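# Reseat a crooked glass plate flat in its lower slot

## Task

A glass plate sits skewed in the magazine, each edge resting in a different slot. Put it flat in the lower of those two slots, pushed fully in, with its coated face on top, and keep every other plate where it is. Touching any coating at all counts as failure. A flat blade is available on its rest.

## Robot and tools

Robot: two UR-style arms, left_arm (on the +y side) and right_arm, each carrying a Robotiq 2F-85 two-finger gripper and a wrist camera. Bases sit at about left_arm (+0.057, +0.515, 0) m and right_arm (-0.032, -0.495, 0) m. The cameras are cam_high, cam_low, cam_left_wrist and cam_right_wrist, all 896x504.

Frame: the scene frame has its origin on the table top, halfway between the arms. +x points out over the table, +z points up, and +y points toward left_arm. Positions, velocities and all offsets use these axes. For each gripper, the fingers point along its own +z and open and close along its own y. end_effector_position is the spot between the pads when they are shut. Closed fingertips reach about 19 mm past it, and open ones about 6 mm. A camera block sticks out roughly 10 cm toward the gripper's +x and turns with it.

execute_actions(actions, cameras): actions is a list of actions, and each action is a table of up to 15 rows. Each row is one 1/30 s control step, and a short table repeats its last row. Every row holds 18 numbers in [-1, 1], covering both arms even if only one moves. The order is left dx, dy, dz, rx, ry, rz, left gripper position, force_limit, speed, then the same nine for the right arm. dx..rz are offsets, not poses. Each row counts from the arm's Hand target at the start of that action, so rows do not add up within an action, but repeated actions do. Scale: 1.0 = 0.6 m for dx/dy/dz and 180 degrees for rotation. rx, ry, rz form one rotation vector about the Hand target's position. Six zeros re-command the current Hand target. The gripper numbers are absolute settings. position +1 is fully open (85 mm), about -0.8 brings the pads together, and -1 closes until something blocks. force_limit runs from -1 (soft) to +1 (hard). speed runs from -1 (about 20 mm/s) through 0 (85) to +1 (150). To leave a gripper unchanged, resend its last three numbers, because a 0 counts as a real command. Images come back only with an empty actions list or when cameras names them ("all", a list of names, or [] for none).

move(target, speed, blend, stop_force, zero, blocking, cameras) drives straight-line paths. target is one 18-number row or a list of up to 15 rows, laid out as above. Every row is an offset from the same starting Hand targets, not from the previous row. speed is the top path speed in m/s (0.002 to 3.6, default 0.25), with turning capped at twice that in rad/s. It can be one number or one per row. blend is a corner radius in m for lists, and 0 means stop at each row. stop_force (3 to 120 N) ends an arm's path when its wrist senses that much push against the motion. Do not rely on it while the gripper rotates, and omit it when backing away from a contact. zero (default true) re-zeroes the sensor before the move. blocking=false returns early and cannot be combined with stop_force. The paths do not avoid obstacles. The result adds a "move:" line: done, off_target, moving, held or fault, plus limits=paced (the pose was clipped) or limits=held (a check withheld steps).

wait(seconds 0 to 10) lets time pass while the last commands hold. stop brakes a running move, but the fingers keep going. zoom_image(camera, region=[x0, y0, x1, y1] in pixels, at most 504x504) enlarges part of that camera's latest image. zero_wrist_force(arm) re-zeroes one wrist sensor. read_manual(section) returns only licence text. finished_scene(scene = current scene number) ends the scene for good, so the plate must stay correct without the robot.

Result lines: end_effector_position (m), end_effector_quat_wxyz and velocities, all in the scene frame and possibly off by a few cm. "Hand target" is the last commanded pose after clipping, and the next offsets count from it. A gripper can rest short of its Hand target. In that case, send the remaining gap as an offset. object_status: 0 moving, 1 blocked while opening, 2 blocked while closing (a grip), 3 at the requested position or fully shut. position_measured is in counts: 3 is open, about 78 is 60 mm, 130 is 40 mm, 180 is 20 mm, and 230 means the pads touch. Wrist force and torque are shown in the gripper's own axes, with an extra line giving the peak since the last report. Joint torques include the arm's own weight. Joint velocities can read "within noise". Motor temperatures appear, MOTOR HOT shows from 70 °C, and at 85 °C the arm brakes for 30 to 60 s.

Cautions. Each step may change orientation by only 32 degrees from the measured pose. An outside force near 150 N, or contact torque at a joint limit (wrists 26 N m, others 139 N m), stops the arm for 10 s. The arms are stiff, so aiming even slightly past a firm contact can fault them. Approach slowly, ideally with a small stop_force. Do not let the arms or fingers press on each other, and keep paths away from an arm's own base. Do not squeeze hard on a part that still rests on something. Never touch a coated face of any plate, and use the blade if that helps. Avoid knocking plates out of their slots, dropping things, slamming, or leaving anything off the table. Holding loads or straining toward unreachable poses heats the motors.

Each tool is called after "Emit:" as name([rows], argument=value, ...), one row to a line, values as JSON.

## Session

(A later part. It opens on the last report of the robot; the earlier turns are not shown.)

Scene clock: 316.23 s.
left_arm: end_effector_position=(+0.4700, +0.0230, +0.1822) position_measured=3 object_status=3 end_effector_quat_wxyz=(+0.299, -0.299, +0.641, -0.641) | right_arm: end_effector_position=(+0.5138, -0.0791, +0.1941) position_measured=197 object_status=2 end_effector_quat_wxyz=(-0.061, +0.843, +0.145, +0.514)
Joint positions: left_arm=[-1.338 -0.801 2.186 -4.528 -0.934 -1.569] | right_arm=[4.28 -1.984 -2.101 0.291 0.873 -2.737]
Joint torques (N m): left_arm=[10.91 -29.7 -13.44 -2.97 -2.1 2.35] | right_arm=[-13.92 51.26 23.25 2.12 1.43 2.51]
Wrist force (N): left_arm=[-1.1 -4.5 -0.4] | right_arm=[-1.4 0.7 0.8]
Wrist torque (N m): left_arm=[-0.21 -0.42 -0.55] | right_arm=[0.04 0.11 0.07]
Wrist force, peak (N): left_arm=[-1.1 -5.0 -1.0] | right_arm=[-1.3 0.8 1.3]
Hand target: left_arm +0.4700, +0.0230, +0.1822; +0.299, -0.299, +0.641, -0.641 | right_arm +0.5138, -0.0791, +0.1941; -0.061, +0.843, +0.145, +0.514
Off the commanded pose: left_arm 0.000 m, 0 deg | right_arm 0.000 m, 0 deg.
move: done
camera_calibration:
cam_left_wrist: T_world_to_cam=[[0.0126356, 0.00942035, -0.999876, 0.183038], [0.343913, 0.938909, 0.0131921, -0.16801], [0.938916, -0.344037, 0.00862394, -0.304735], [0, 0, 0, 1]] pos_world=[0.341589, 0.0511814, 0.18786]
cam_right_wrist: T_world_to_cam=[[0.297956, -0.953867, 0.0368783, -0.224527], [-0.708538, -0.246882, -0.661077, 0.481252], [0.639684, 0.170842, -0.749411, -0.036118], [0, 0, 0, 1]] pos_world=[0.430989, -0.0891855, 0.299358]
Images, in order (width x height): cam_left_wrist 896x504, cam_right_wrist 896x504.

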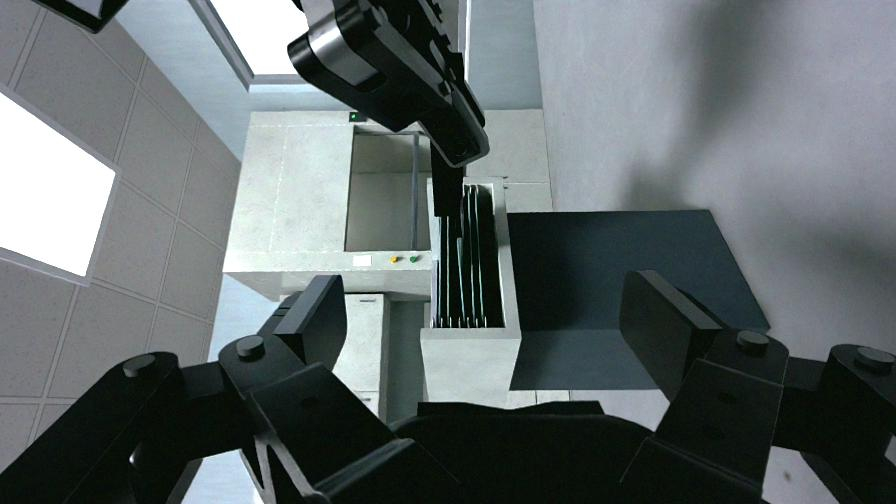

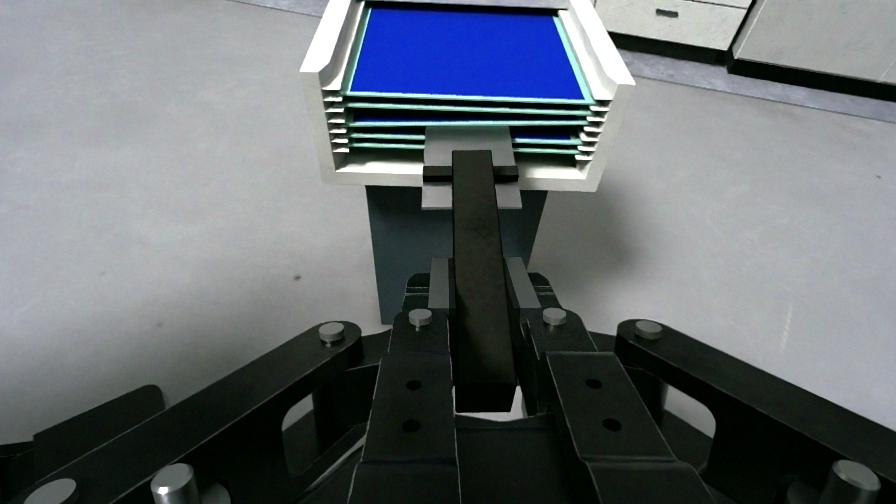

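Emit:
move(target=[0,0,0,0,0,0,1,1,1, 0,0,0.00117,0,0,0,-0.98,0.2,-1], speed=0.01, stop_force=4, cameras=["cam_left_wrist","cam_right_wrist"])

Emit:
zoom_image(camera="cam_left_wrist", region=[440, 300, 490, 340])

Emit:
zoom_image(camera="cam_right_wrist", region=[310, 70, 450, 160])

Emit:
zoom_image(camera="cam_right_wrist", region=[490, 70, 630, 160])

Scene clock: 321.33 s.
left_arm: end_effector_position=(+0.4700, +0.0230, +0.1822) position_measured=3 object_status=3 end_effector_quat_wxyz=(+0.299, -0.299, +0.641, -0.641) | right_arm: end_effector_position=(+0.5138, -0.0791, +0.1948) position_measured=197 object_status=2 end_effector_quat_wxyz=(-0.061, +0.843, +0.145, +0.514)
Joint positions: left_arm=[-1.338 -0.801 2.186 -4.528 -0.934 -1.569] | right_arm=[4.28 -1.982 -2.101 0.289 0.873 -2.737]
Joint torques (N m): left_arm=[9.72 -30.46 -13.14 -3.01 -2.07 2.23] | right_arm=[-13.7 51.08 23.8 2.11 1.48 2.35]
Wrist force (N): left_arm=[-0.7 -4.6 -0.6] | right_arm=[-1.5 0.5 1.1]
Wrist torque (N m): left_arm=[-0.22 -0.48 -0.54] | right_arm=[0.01 0.13 0.07]
Wrist force, peak (N): left_arm=[-0.8 -5.1 -0.5] | right_arm=[-1.9 0.2 0.8]
Hand target: left_arm +0.4700, +0.0230, +0.1822; +0.299, -0.299, +0.641, -0.641 | right_arm +0.5138, -0.0791, +0.1948; -0.061, +0.843, +0.145, +0.514
Off the commanded pose: left_arm 0.000 m, 0 deg | right_arm 0.000 m, 0 deg.
move: done
camera_calibration:
cam_left_wrist: T_world_to_cam=[[0.0126356, 0.00942035, -0.999876, 0.183038], [0.343913, 0.938909, 0.0131921, -0.16801], [0.938916, -0.344037, 0.00862394, -0.304735], [0, 0, 0, 1]] pos_world=[0.341589, 0.0511814, 0.18786]
cam_right_wrist: T_world_to_cam=[[0.297956, -0.953867, 0.0368783, -0.224553], [-0.708538, -0.246882, -0.661077, 0.481715], [0.639684, 0.170842, -0.749411, -0.0355934], [0, 0, 0, 1]] pos_world=[0.430989, -0.0891855, 0.300058]
Images, in order (width x height): cam_left_wrist 896x504, cam_right_wrist 896x504.

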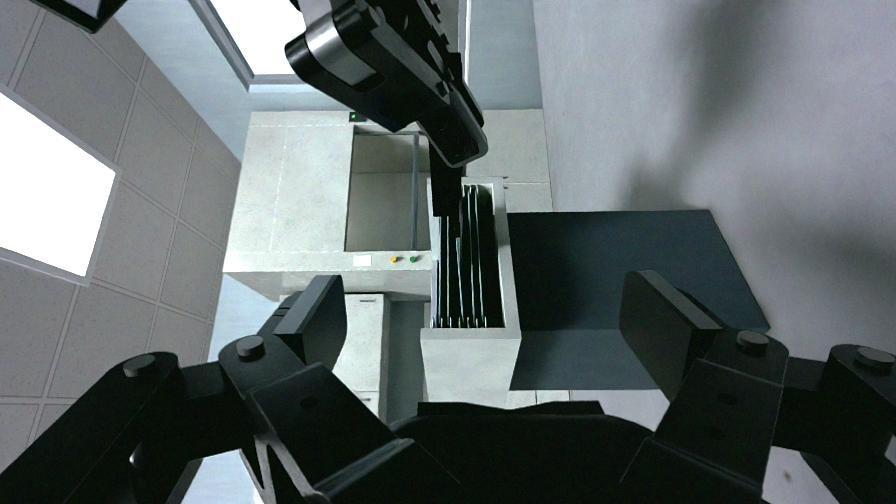

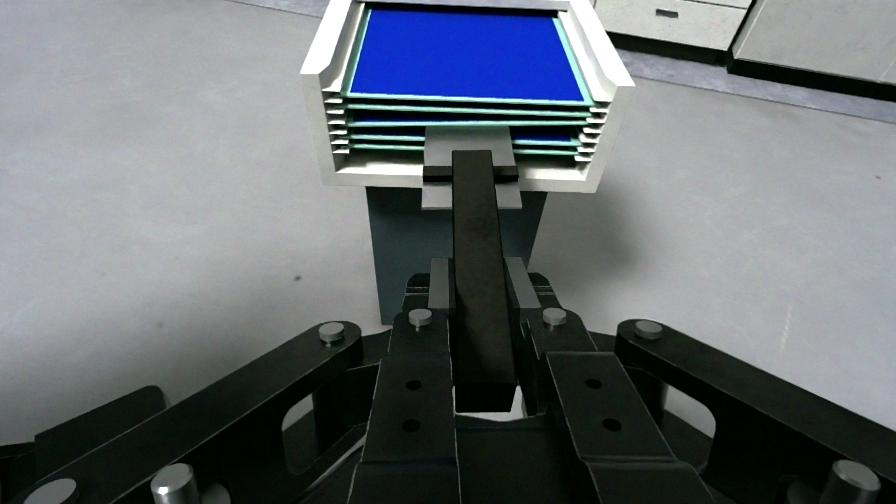

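Scaled by 10.080 from the camera's 896x504 image, which has a finer 1280x720 frame.

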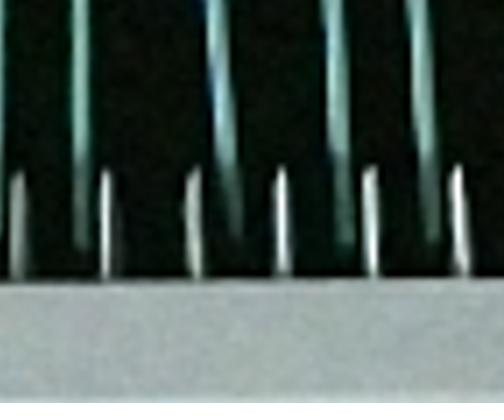

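Scaled by 3.600 from the camera's 896x504 image, which has a finer 1280x720 frame.

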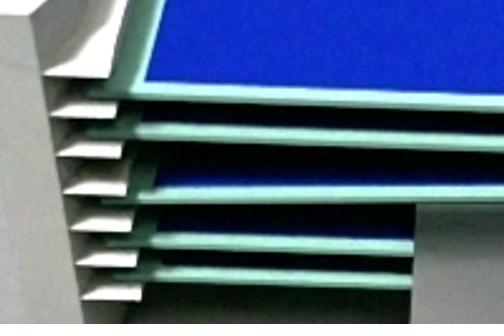

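Scaled by 3.600 from the camera's 896x504 image, which has a finer 1280x720 frame.

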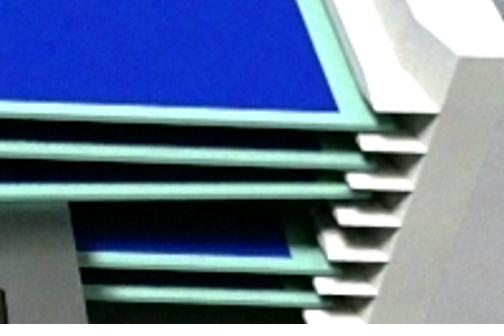

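Emit:
move(target=[0,0,0,0,0,0,1,1,1, -0.159,-0.0498,0,0,0,0,-0.98,0.2,-1], speed=0.05, cameras=["cam_left_wrist","cam_right_wrist"])

Emit:
zoom_image(camera="cam_left_wrist", region=[400, 120, 540, 360])

Emit:
zoom_image(camera="cam_right_wrist", region=[280, 0, 640, 220])

Scene clock: 331.30 s.
left_arm: end_effector_position=(+0.4700, +0.0230, +0.1822) position_measured=3 object_status=3 end_effector_quat_wxyz=(+0.299, -0.299, +0.641, -0.641) | right_arm: end_effector_position=(+0.4185, -0.1089, +0.1948) position_measured=197 object_status=2 end_effector_quat_wxyz=(-0.061, +0.843, +0.145, +0.514)
Joint positions: left_arm=[-1.338 -0.801 2.186 -4.528 -0.934 -1.569] | right_arm=[4.467 -1.802 -2.356 0.246 0.731 -2.568]
Joint torques (N m): left_arm=[10.39 -29.9 -13.67 -2.8 -1.97 2.25] | right_arm=[10.96 42.38 8.19 1.87 -3.26 2.66]
Wrist force (N): left_arm=[-0.8 -4.9 -0.9] | right_arm=[-1.4 0.4 0.7]
Wrist torque (N m): left_arm=[-0.27 -0.46 -0.55] | right_arm=[-0.01 0.07 0.07]
Wrist force, peak (N): left_arm=[-0.8 -4.9 -0.9] | right_arm=[-1.7 0.7 1.1]
Hand target: left_arm +0.4700, +0.0230, +0.1822; +0.299, -0.299, +0.641, -0.641 | right_arm +0.4184, -0.1089, +0.1948; -0.061, +0.843, +0.145, +0.514
Off the commanded pose: left_arm 0.000 m, 0 deg | right_arm 0.000 m, 0 deg.
move: done
camera_calibration:
cam_left_wrist: T_world_to_cam=[[0.0126356, 0.00942035, -0.999876, 0.183038], [0.343913, 0.938909, 0.0131921, -0.16801], [0.938916, -0.344037, 0.00862394, -0.304735], [0, 0, 0, 1]] pos_world=[0.341589, 0.0511814, 0.18786]
cam_right_wrist: T_world_to_cam=[[0.297975, -0.95386, 0.0369013, -0.224691], [-0.708486, -0.2469, -0.661126, 0.406804], [0.639733, 0.170855, -0.749367, 0.0304481], [0, 0, 0, 1]] pos_world=[0.335689, -0.119086, 0.300057]
Images, in order (width x height): cam_left_wrist 896x504, cam_right_wrist 896x504.

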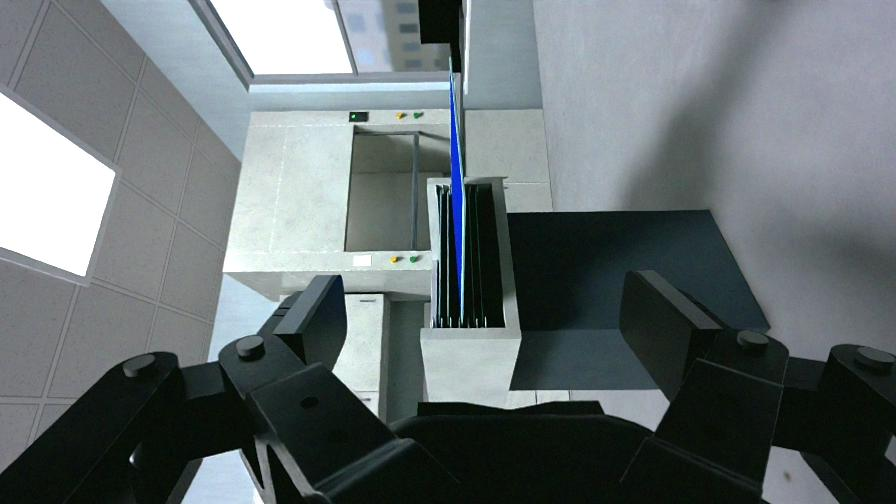

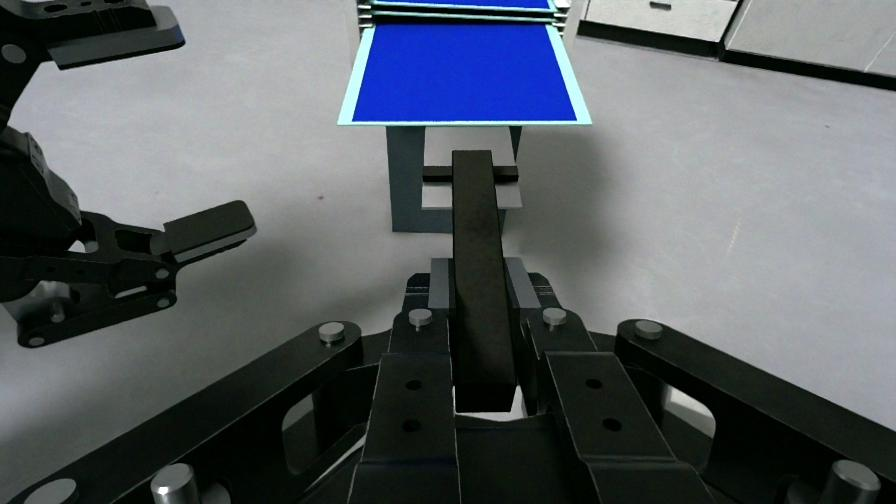

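Scaled by 2.100 from the camera's 896x504 image, which has a finer 1280x720 frame.

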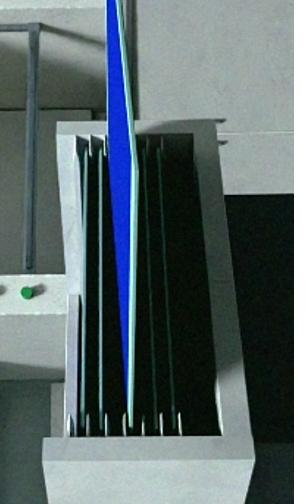

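Scaled by 1.400 from the camera's 896x504 image, which has a finer 1280x720 frame.

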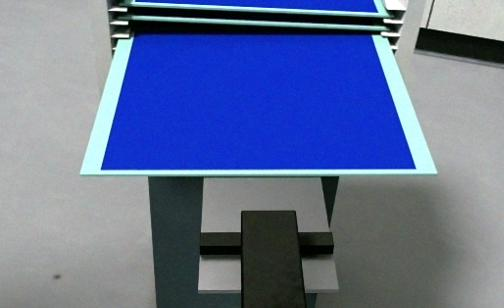

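Emit:
move(target=[0,0,0,0,0,0,1,1,1, 0.0002,-0.0007,-0.00367,0.01325,0.00415,0,-0.98,0.2,-1], speed=0.03, cameras=["cam_left_wrist","cam_right_wrist"])

Emit:
zoom_image(camera="cam_left_wrist", region=[430, 120, 500, 240])

Emit:
zoom_image(camera="cam_left_wrist", region=[430, 230, 500, 350])

Emit:
zoom_image(camera="cam_right_wrist", region=[320, 0, 610, 140])

Scene clock: 337.63 s.
left_arm: end_effector_position=(+0.4700, +0.0230, +0.1822) position_measured=3 object_status=3 end_effector_quat_wxyz=(+0.299, -0.299, +0.641, -0.641) | right_arm: end_effector_position=(+0.4185, -0.1094, +0.1926) position_measured=197 object_status=2 end_effector_quat_wxyz=(-0.079, +0.845, +0.134, +0.511)
Joint positions: left_arm=[-1.338 -0.801 2.186 -4.528 -0.934 -1.569] | right_arm=[4.459 -1.809 -2.363 0.283 0.753 -2.55]
Joint torques (N m): left_arm=[10.45 -30.59 -13.73 -2.68 -2.12 2.33] | right_arm=[-12.77 14.29 7.92 4.47 0.99 2.21]
Wrist force (N): left_arm=[-0.9 -4.8 -0.6] | right_arm=[-1.2 0.3 0.5]
Wrist torque (N m): left_arm=[-0.25 -0.44 -0.55] | right_arm=[-0.04 0.09 0.06]
Wrist force, peak (N): left_arm=[-1.0 -5.0 -0.8] | right_arm=[-1.9 0.6 1.0]
Hand target: left_arm +0.4700, +0.0230, +0.1822; +0.299, -0.299, +0.641, -0.641 | right_arm +0.4185, -0.1094, +0.1926; -0.079, +0.845, +0.134, +0.511
Off the commanded pose: left_arm 0.000 m, 0 deg | right_arm 0.000 m, 0 deg.
move: done
camera_calibration:
cam_left_wrist: T_world_to_cam=[[0.0126356, 0.00942035, -0.999876, 0.183038], [0.343913, 0.938909, 0.0131921, -0.16801], [0.938916, -0.344037, 0.00862394, -0.304735], [0, 0, 0, 1]] pos_world=[0.341589, 0.0511814, 0.18786]
cam_right_wrist: T_world_to_cam=[[0.298108, -0.954512, -0.00622869, -0.216798], [-0.717103, -0.219646, -0.661453, 0.411933], [0.629996, 0.201651, -0.749961, 0.0364494], [0, 0, 0, 1]] pos_world=[0.337064, -0.123807, 0.298459]
Images, in order (width x height): cam_left_wrist 896x504, cam_right_wrist 896x504.

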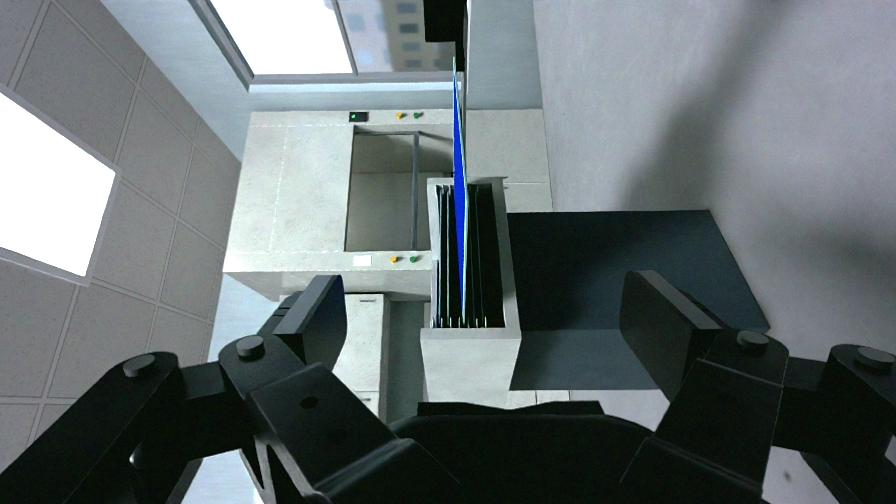

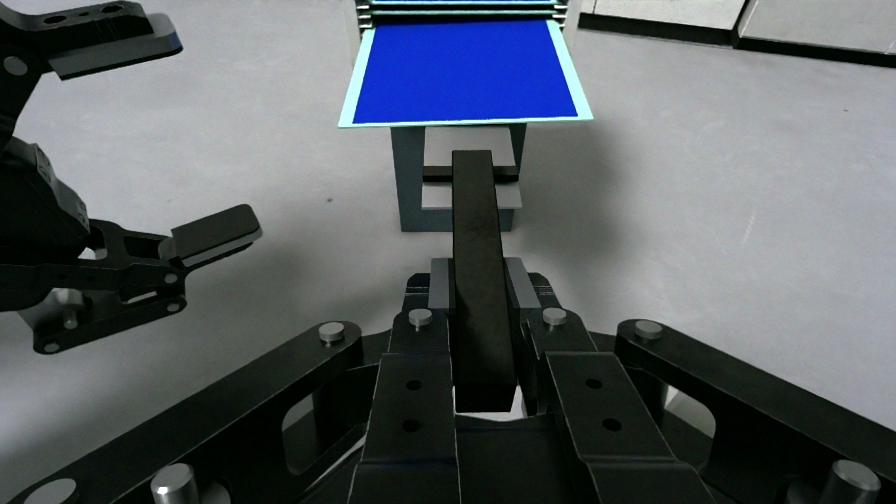

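Scaled by 4.200 from the camera's 896x504 image, which has a finer 1280x720 frame.

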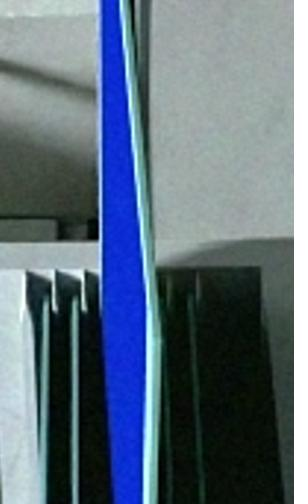

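Scaled by 4.200 from the camera's 896x504 image, which has a finer 1280x720 frame.

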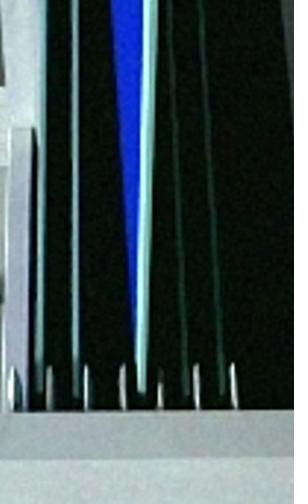

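Scaled by 1.738 from the camera's 896x504 image, which has a finer 1280x720 frame.

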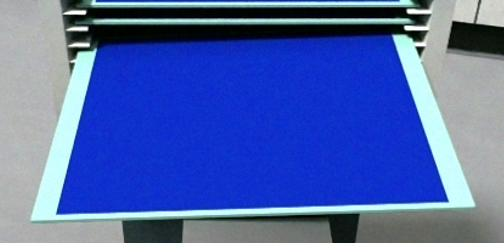

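Emit:
zoom_image(camera="cam_right_wrist", region=[340, 0, 420, 60])

Emit:
zoom_image(camera="cam_right_wrist", region=[510, 0, 590, 60])

Emit:
zoom_image(camera="cam_left_wrist", region=[440, 30, 480, 110])

Emit:
zoom_image(camera="cam_left_wrist", region=[445, 290, 485, 340])

Scaled by 6.300 from the camera's 896x504 image, which has a finer 1280x720 frame.

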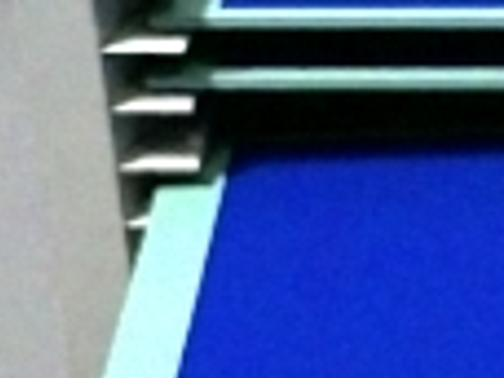

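Scaled by 6.300 from the camera's 896x504 image, which has a finer 1280x720 frame.

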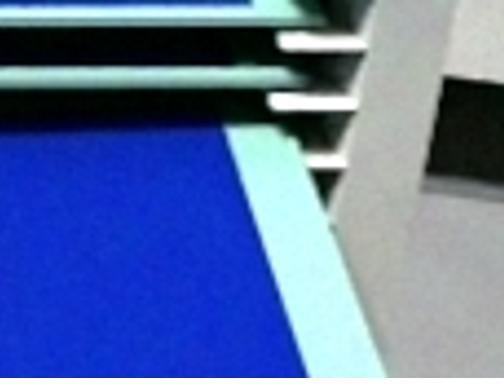

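Scaled by 6.300 from the camera's 896x504 image, which has a finer 1280x720 frame.

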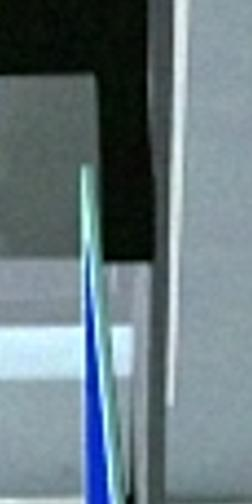

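Scaled by 10.080 from the camera's 896x504 image, which has a finer 1280x720 frame.

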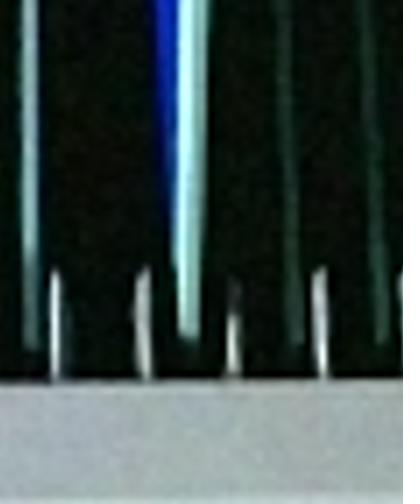

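Emit:
move(target=[0,0,0,0,0,0,1,1,1, -0.0002,0.0007,0.00367,-0.01325,-0.00415,0,-0.98,0.2,-1], speed=0.02, cameras=["cam_left_wrist","cam_right_wrist"])

Emit:
zoom_image(camera="cam_right_wrist", region=[320, 0, 610, 140])

Emit:
zoom_image(camera="cam_left_wrist", region=[430, 20, 500, 240])

Scene clock: 357.33 s.
left_arm: end_effector_position=(+0.4700, +0.0230, +0.1822) position_measured=3 object_status=3 end_effector_quat_wxyz=(+0.299, -0.299, +0.641, -0.641) | right_arm: end_effector_position=(+0.4184, -0.1090, +0.1948) position_measured=197 object_status=2 end_effector_quat_wxyz=(-0.061, +0.843, +0.145, +0.514)
Joint positions: left_arm=[-1.338 -0.801 2.186 -4.528 -0.934 -1.569] | right_arm=[4.467 -1.802 -2.356 0.246 0.731 -2.568]
Joint torques (N m): left_arm=[10.04 -30.52 -14.43 -2.66 -1.9 2.31] | right_arm=[11.74 42.06 21.82 2.31 -3.55 -2.66]
Wrist force (N): left_arm=[-1.0 -4.3 -0.6] | right_arm=[-1.5 0.3 0.7]
Wrist torque (N m): left_arm=[-0.18 -0.44 -0.54] | right_arm=[-0.03 0.08 0.16]
Wrist force, peak (N): left_arm=[-0.9 -4.9 -0.7] | right_arm=[-1.6 0.4 1.0]
Hand target: left_arm +0.4700, +0.0230, +0.1822; +0.299, -0.299, +0.641, -0.641 | right_arm +0.4184, -0.1089, +0.1948; -0.061, +0.843, +0.145, +0.514
Off the commanded pose: left_arm 0.000 m, 0 deg | right_arm 0.000 m, 0 deg.
move: done
camera_calibration:
cam_left_wrist: T_world_to_cam=[[0.0126356, 0.00942035, -0.999876, 0.183038], [0.343913, 0.938909, 0.0131921, -0.16801], [0.938916, -0.344037, 0.00862394, -0.304735], [0, 0, 0, 1]] pos_world=[0.341589, 0.0511814, 0.18786]
cam_right_wrist: T_world_to_cam=[[0.298027, -0.953859, 0.0365164, -0.224658], [-0.708592, -0.246704, -0.661086, 0.406757], [0.639591, 0.171147, -0.749421, 0.0306287], [0, 0, 0, 1]] pos_world=[0.335589, -0.119185, 0.300059]
Images, in order (width x height): cam_left_wrist 896x504, cam_right_wrist 896x504.

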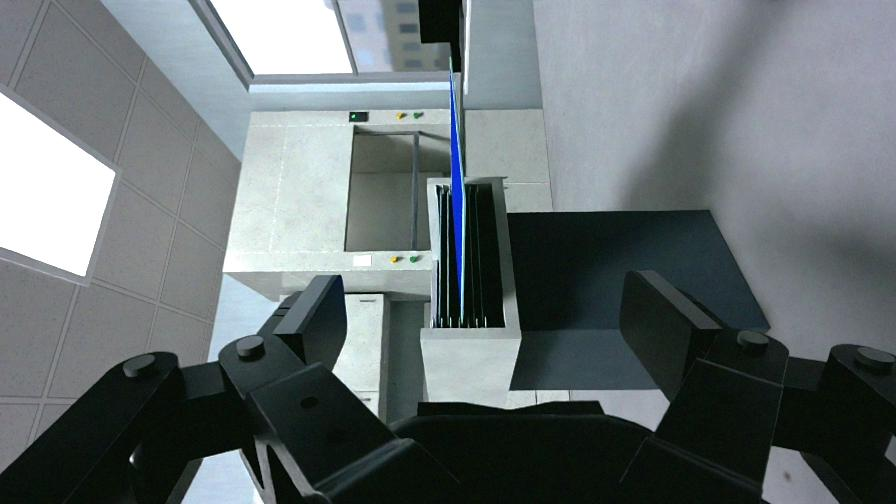

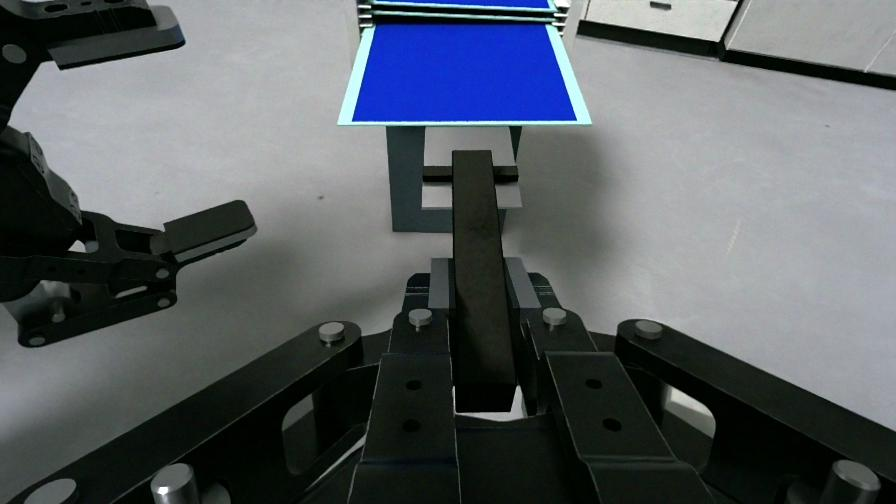

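Scaled by 1.738 from the camera's 896x504 image, which has a finer 1280x720 frame.

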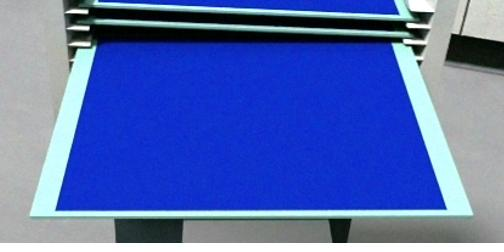

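Scaled by 2.291 from the camera's 896x504 image, which has a finer 1280x720 frame.

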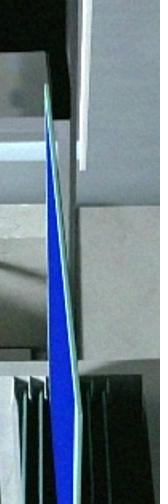

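Emit:
move(target=[0,0,0,0,0,0,1,1,1, -0.0477,-0.01495,0,0,0,0,-0.98,0.2,-1], speed=0.04, cameras=["cam_left_wrist","cam_right_wrist"])

Emit:
zoom_image(camera="cam_right_wrist", region=[320, 0, 610, 140])

Emit:
zoom_image(camera="cam_left_wrist", region=[410, 160, 520, 340])

Scene clock: 359.93 s.
left_arm: end_effector_position=(+0.4700, +0.0230, +0.1822) position_measured=3 object_status=3 end_effector_quat_wxyz=(+0.299, -0.299, +0.641, -0.641) | right_arm: end_effector_position=(+0.3899, -0.1179, +0.1948) position_measured=197 object_status=2 end_effector_quat_wxyz=(-0.061, +0.843, +0.145, +0.514) end_effector_velocity=(-0.001, +0.000, +0.000) end_effector_angular_velocity=(-0.001, +0.001, -0.001)
Joint positions: left_arm=[-1.338 -0.801 2.186 -4.528 -0.934 -1.569] | right_arm=[4.538 -1.737 -2.427 0.192 0.682 -2.49]
Joint velocities: left_arm=[within noise] | right_arm=[0.003 0.002 -0.002 -0.005 -0.002 0.004]
Joint torques (N m): left_arm=[9.98 -30.79 -12.83 -2.62 -1.99 2.08] | right_arm=[11.56 37.06 7.15 1.83 -3.54 2.39]
Wrist force (N): left_arm=[-0.8 -4.4 -0.6] | right_arm=[-1.2 0.4 0.7]
Wrist torque (N m): left_arm=[-0.19 -0.47 -0.54] | right_arm=[-0.01 0.06 0.07]
Wrist force, peak (N): left_arm=[-1.0 -5.1 -0.9] | right_arm=[-1.6 0.6 1.1]
Hand target: left_arm +0.4700, +0.0230, +0.1822; +0.299, -0.299, +0.641, -0.641 | right_arm +0.3897, -0.1179, +0.1948; -0.061, +0.843, +0.145, +0.514
Off the commanded pose: left_arm 0.000 m, 0 deg | right_arm 0.000 m, 0 deg.
move: done
camera_calibration:
cam_left_wrist: T_world_to_cam=[[0.0126356, 0.00942035, -0.999876, 0.183038], [0.343913, 0.938909, 0.0131921, -0.16801], [0.938916, -0.344037, 0.00862394, -0.304735], [0, 0, 0, 1]] pos_world=[0.341589, 0.0511814, 0.18786]
cam_right_wrist: T_world_to_cam=[[0.297975, -0.95386, 0.0369013, -0.224658], [-0.708486, -0.2469, -0.661126, 0.384344], [0.639733, 0.170855, -0.749367, 0.050265], [0, 0, 0, 1]] pos_world=[0.307089, -0.127986, 0.300057]
Images, in order (width x height): cam_left_wrist 896x504, cam_right_wrist 896x504.

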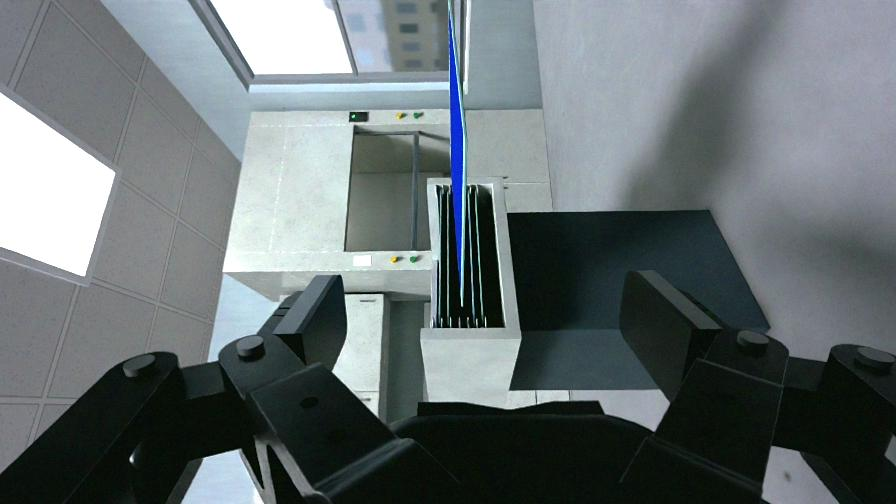

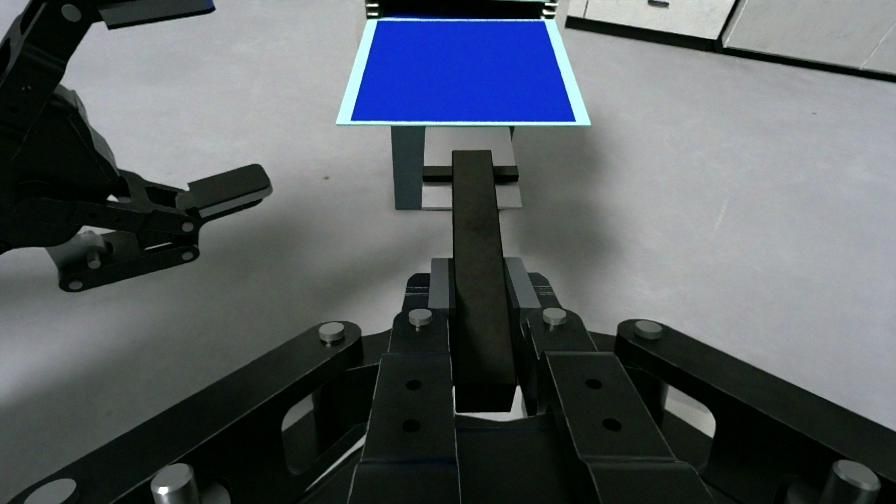

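Scaled by 1.738 from the camera's 896x504 image, which has a finer 1280x720 frame.

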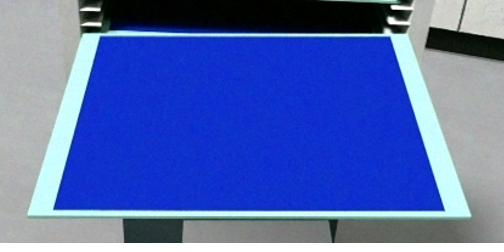

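Scaled by 2.800 from the camera's 896x504 image, which has a finer 1280x720 frame.

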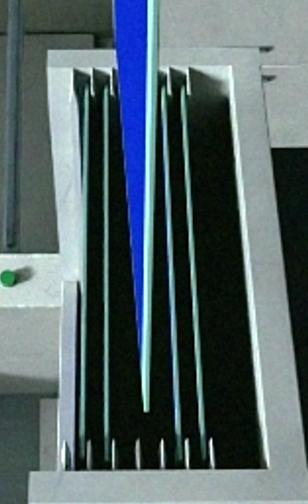

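Emit:
move(target=[0,0,0,0,0,0,1,1,1, 0.0002,-0.0007,-0.00367,0.01325,0.00415,0,-0.98,0.2,-1], speed=0.03, cameras=["cam_left_wrist","cam_right_wrist"])

Emit:
zoom_image(camera="cam_left_wrist", region=[430, 160, 500, 250])

Emit:
zoom_image(camera="cam_left_wrist", region=[440, 260, 500, 340])

Emit:
zoom_image(camera="cam_left_wrist", region=[430, 0, 500, 90])

Emit:
zoom_image(camera="cam_right_wrist", region=[320, 0, 610, 140])

Scene clock: 365.27 s.
left_arm: end_effector_position=(+0.4700, +0.0230, +0.1822) position_measured=3 object_status=3 end_effector_quat_wxyz=(+0.299, -0.299, +0.641, -0.641) | right_arm: end_effector_position=(+0.3899, -0.1183, +0.1926) position_measured=197 object_status=2 end_effector_quat_wxyz=(-0.079, +0.845, +0.134, +0.511)
Joint positions: left_arm=[-1.338 -0.801 2.186 -4.528 -0.934 -1.569] | right_arm=[4.53 -1.745 -2.436 0.236 0.703 -2.475]
Joint torques (N m): left_arm=[11.21 -30.51 -14.58 -2.71 -1.97 2] | right_arm=[-14.43 9.7 7.15 4.82 0.9 2.52]
Wrist force (N): left_arm=[-0.9 -4.2 -0.6] | right_arm=[-1.5 0.4 0.9]
Wrist torque (N m): left_arm=[-0.17 -0.45 -0.55] | right_arm=[-0.02 0.11 0.07]
Wrist force, peak (N): left_arm=[-0.9 -5.2 -0.4] | right_arm=[-1.7 0.4 0.8]
Hand target: left_arm +0.4700, +0.0230, +0.1822; +0.299, -0.299, +0.641, -0.641 | right_arm +0.3899, -0.1183, +0.1926; -0.079, +0.845, +0.134, +0.511
Off the commanded pose: left_arm 0.000 m, 0 deg | right_arm 0.000 m, 0 deg.
move: done
camera_calibration:
cam_left_wrist: T_world_to_cam=[[0.0126356, 0.00942035, -0.999876, 0.183038], [0.343913, 0.938909, 0.0131921, -0.16801], [0.938916, -0.344037, 0.00862394, -0.304735], [0, 0, 0, 1]] pos_world=[0.341589, 0.0511814, 0.18786]
cam_right_wrist: T_world_to_cam=[[0.29808, -0.95452, -0.00638373, -0.216808], [-0.717126, -0.219522, -0.661468, 0.389475], [0.629983, 0.201748, -0.749946, 0.0562948], [0, 0, 0, 1]] pos_world=[0.308464, -0.132807, 0.29846]
Images, in order (width x height): cam_left_wrist 896x504, cam_right_wrist 896x504.

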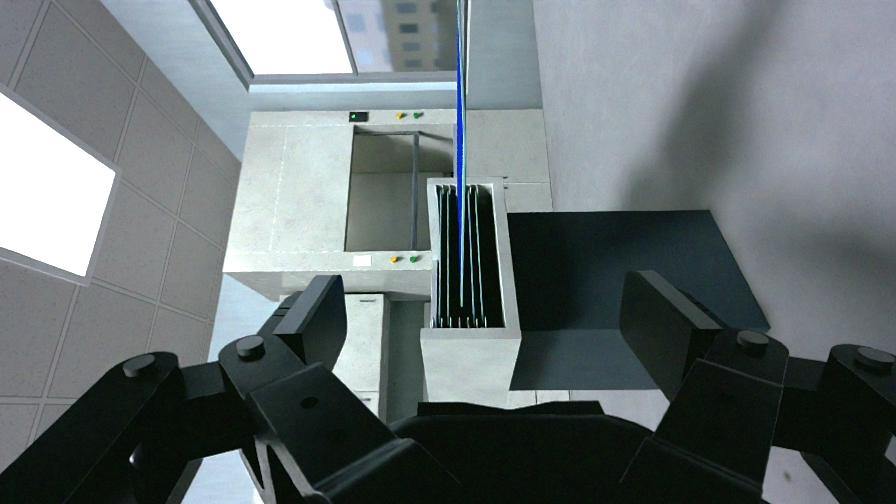

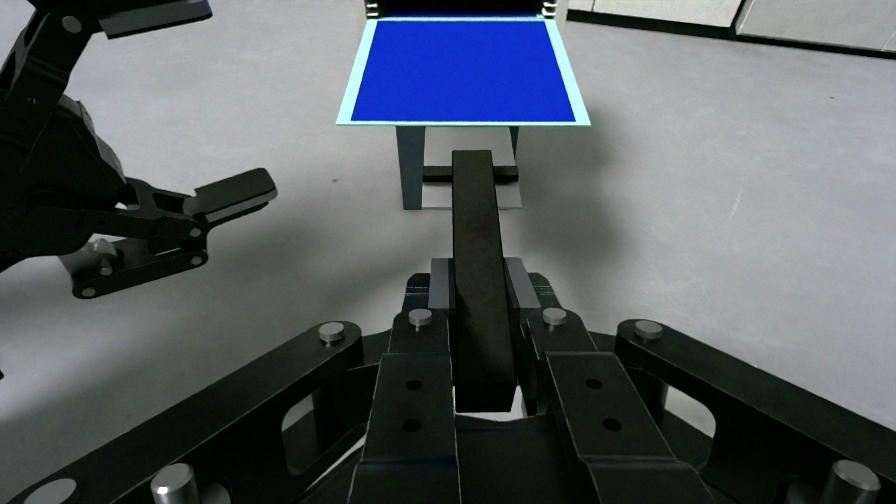

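Scaled by 5.600 from the camera's 896x504 image, which has a finer 1280x720 frame.

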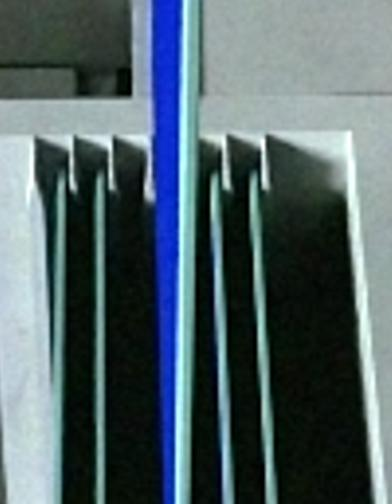

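Scaled by 6.300 from the camera's 896x504 image, which has a finer 1280x720 frame.

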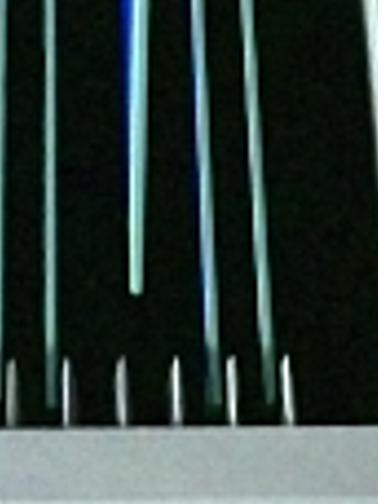

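Scaled by 5.600 from the camera's 896x504 image, which has a finer 1280x720 frame.

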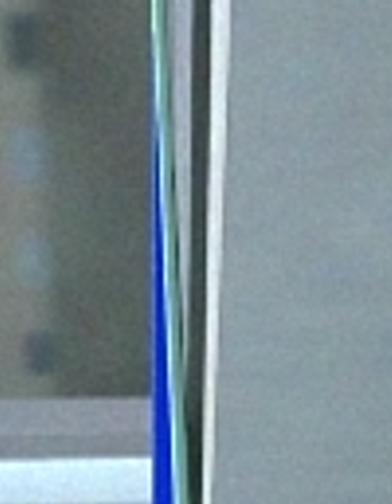

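Scaled by 1.738 from the camera's 896x504 image, which has a finer 1280x720 frame.

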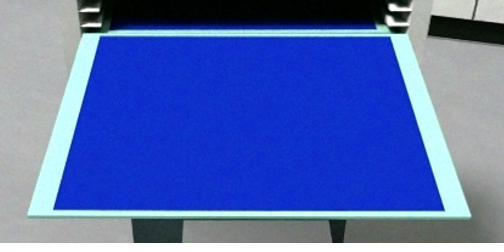

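Emit:
zoom_image(camera="cam_left_wrist", region=[445, 150, 475, 200])

Emit:
zoom_image(camera="cam_left_wrist", region=[445, 90, 480, 150])

Emit:
zoom_image(camera="cam_left_wrist", region=[445, 0, 480, 60])

Emit:
zoom_image(camera="cam_left_wrist", region=[450, 280, 480, 330])

Scaled by 10.080 from the camera's 896x504 image, which has a finer 1280x720 frame.

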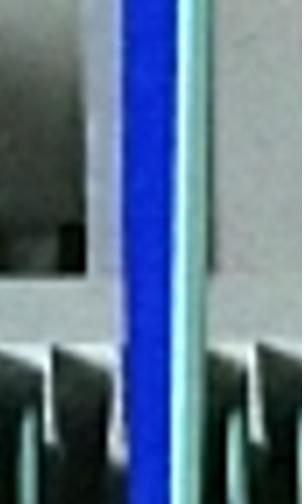

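Scaled by 8.400 from the camera's 896x504 image, which has a finer 1280x720 frame.

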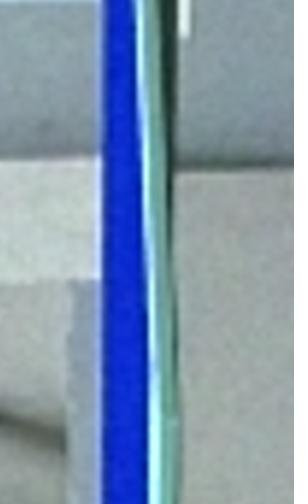

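Scaled by 8.400 from the camera's 896x504 image, which has a finer 1280x720 frame.

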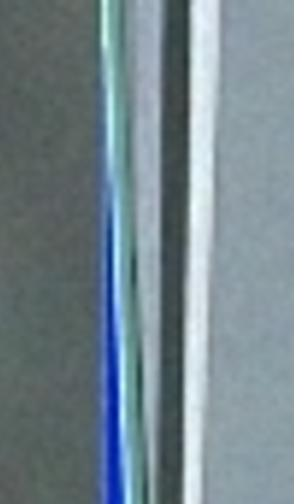

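Scaled by 10.080 from the camera's 896x504 image, which has a finer 1280x720 frame.

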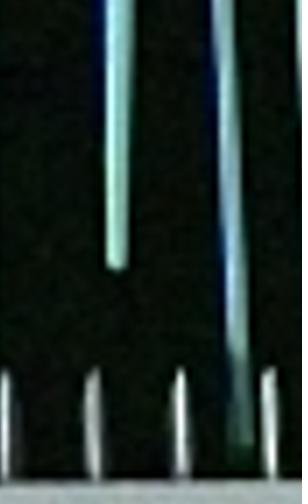

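Emit:
move(target=[0,0,0,0,0,0,1,1,1, 0.02226,0.00698,-0.00167,0.00159,0.0005,0,-0.98,0.2,-1], speed=0.03, cameras=["cam_left_wrist","cam_right_wrist"])

Emit:
zoom_image(camera="cam_left_wrist", region=[440, 290, 490, 340])

Emit:
zoom_image(camera="cam_left_wrist", region=[440, 160, 490, 210])

Emit:
zoom_image(camera="cam_right_wrist", region=[340, 0, 420, 60])

Emit:
zoom_image(camera="cam_right_wrist", region=[510, 0, 590, 60])

Scene clock: 387.87 s.
left_arm: end_effector_position=(+0.4700, +0.0230, +0.1822) position_measured=3 object_status=3 end_effector_quat_wxyz=(+0.299, -0.299, +0.641, -0.641) | right_arm: end_effector_position=(+0.4031, -0.1142, +0.1916) position_measured=197 object_status=2 end_effector_quat_wxyz=(-0.082, +0.846, +0.133, +0.511)
Joint positions: left_arm=[-1.338 -0.801 2.186 -4.528 -0.934 -1.569] | right_arm=[4.495 -1.779 -2.404 0.269 0.729 -2.51]
Joint torques (N m): left_arm=[10.49 -29.47 -12.87 -2.58 -1.99 2.02] | right_arm=[-13.59 13.31 20.65 4.85 1.08 -2.49]
Wrist force (N): left_arm=[-0.9 -4.6 -0.6] | right_arm=[-1.5 0.4 0.9]
Wrist torque (N m): left_arm=[-0.23 -0.44 -0.54] | right_arm=[-0.02 0.12 0.16]
Wrist force, peak (N): left_arm=[-0.9 -4.9 -0.9] | right_arm=[-1.6 0.6 1.1]
Hand target: left_arm +0.4700, +0.0230, +0.1822; +0.299, -0.299, +0.641, -0.641 | right_arm +0.4032, -0.1142, +0.1916; -0.082, +0.846, +0.133, +0.511
Off the commanded pose: left_arm 0.000 m, 0 deg | right_arm 0.000 m, 0 deg.
move: done
camera_calibration:
cam_left_wrist: T_world_to_cam=[[0.0126356, 0.00942035, -0.999876, 0.183038], [0.343913, 0.938909, 0.0131921, -0.16801], [0.938916, -0.344037, 0.00862394, -0.304735], [0, 0, 0, 1]] pos_world=[0.341589, 0.0511814, 0.18786]
cam_right_wrist: T_world_to_cam=[[0.298094, -0.954463, -0.0118933, -0.215816], [-0.718218, -0.216069, -0.661421, 0.399984], [0.628731, 0.205707, -0.749921, 0.0473142], [0, 0, 0, 1]] pos_world=[0.321861, -0.129297, 0.297473]
Images, in order (width x height): cam_left_wrist 896x504, cam_right_wrist 896x504.

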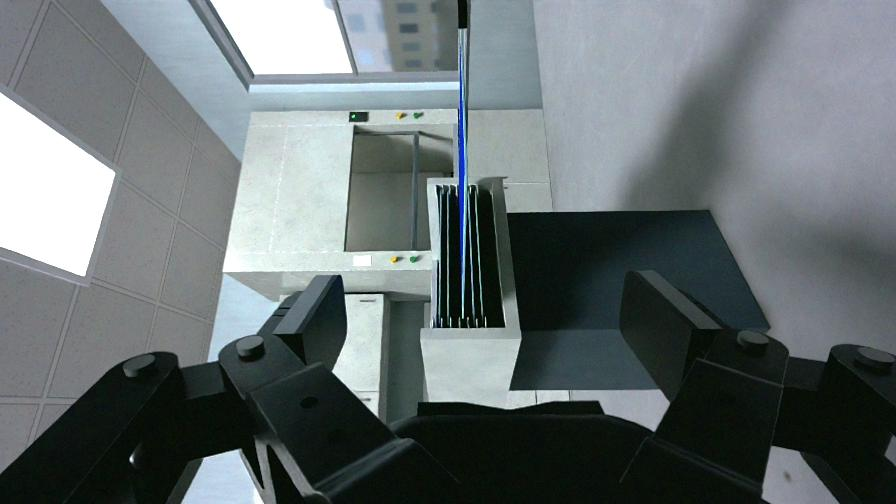

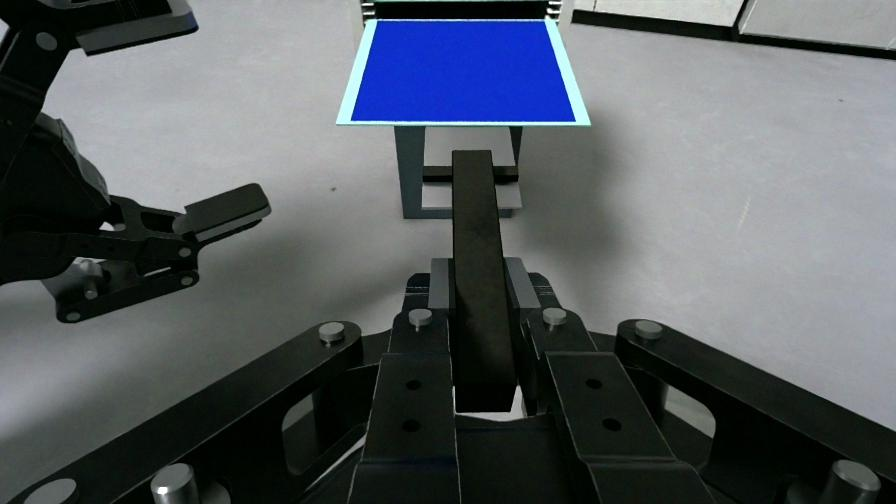

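Scaled by 10.080 from the camera's 896x504 image, which has a finer 1280x720 frame.

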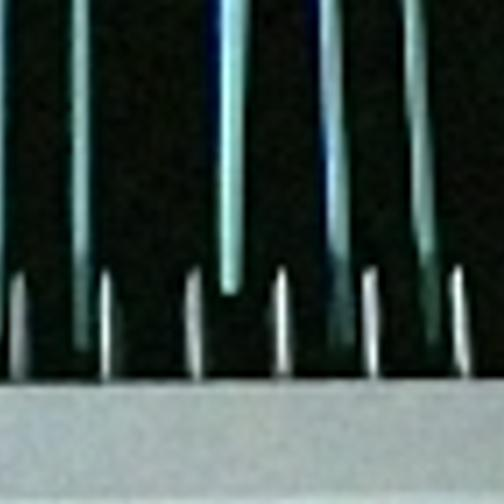

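Scaled by 10.080 from the camera's 896x504 image, which has a finer 1280x720 frame.

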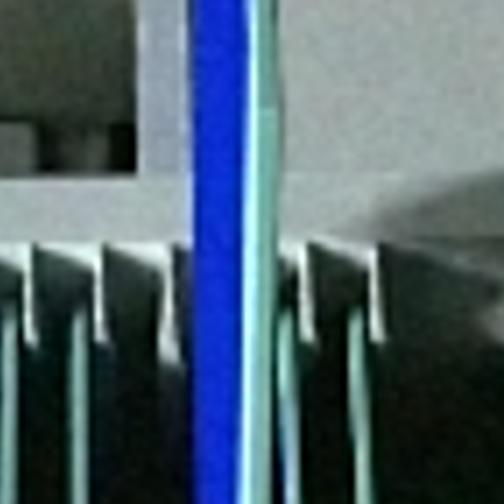

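Scaled by 6.300 from the camera's 896x504 image, which has a finer 1280x720 frame.

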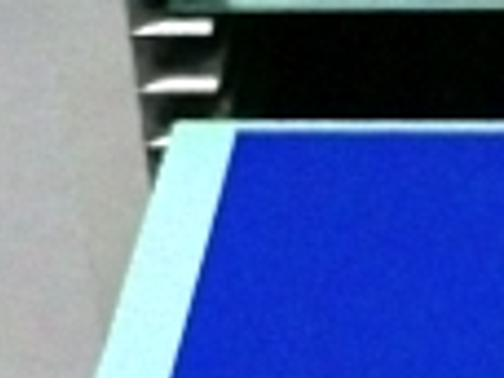

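Scaled by 6.300 from the camera's 896x504 image, which has a finer 1280x720 frame.

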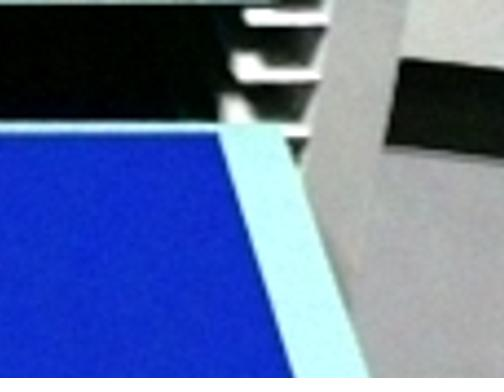

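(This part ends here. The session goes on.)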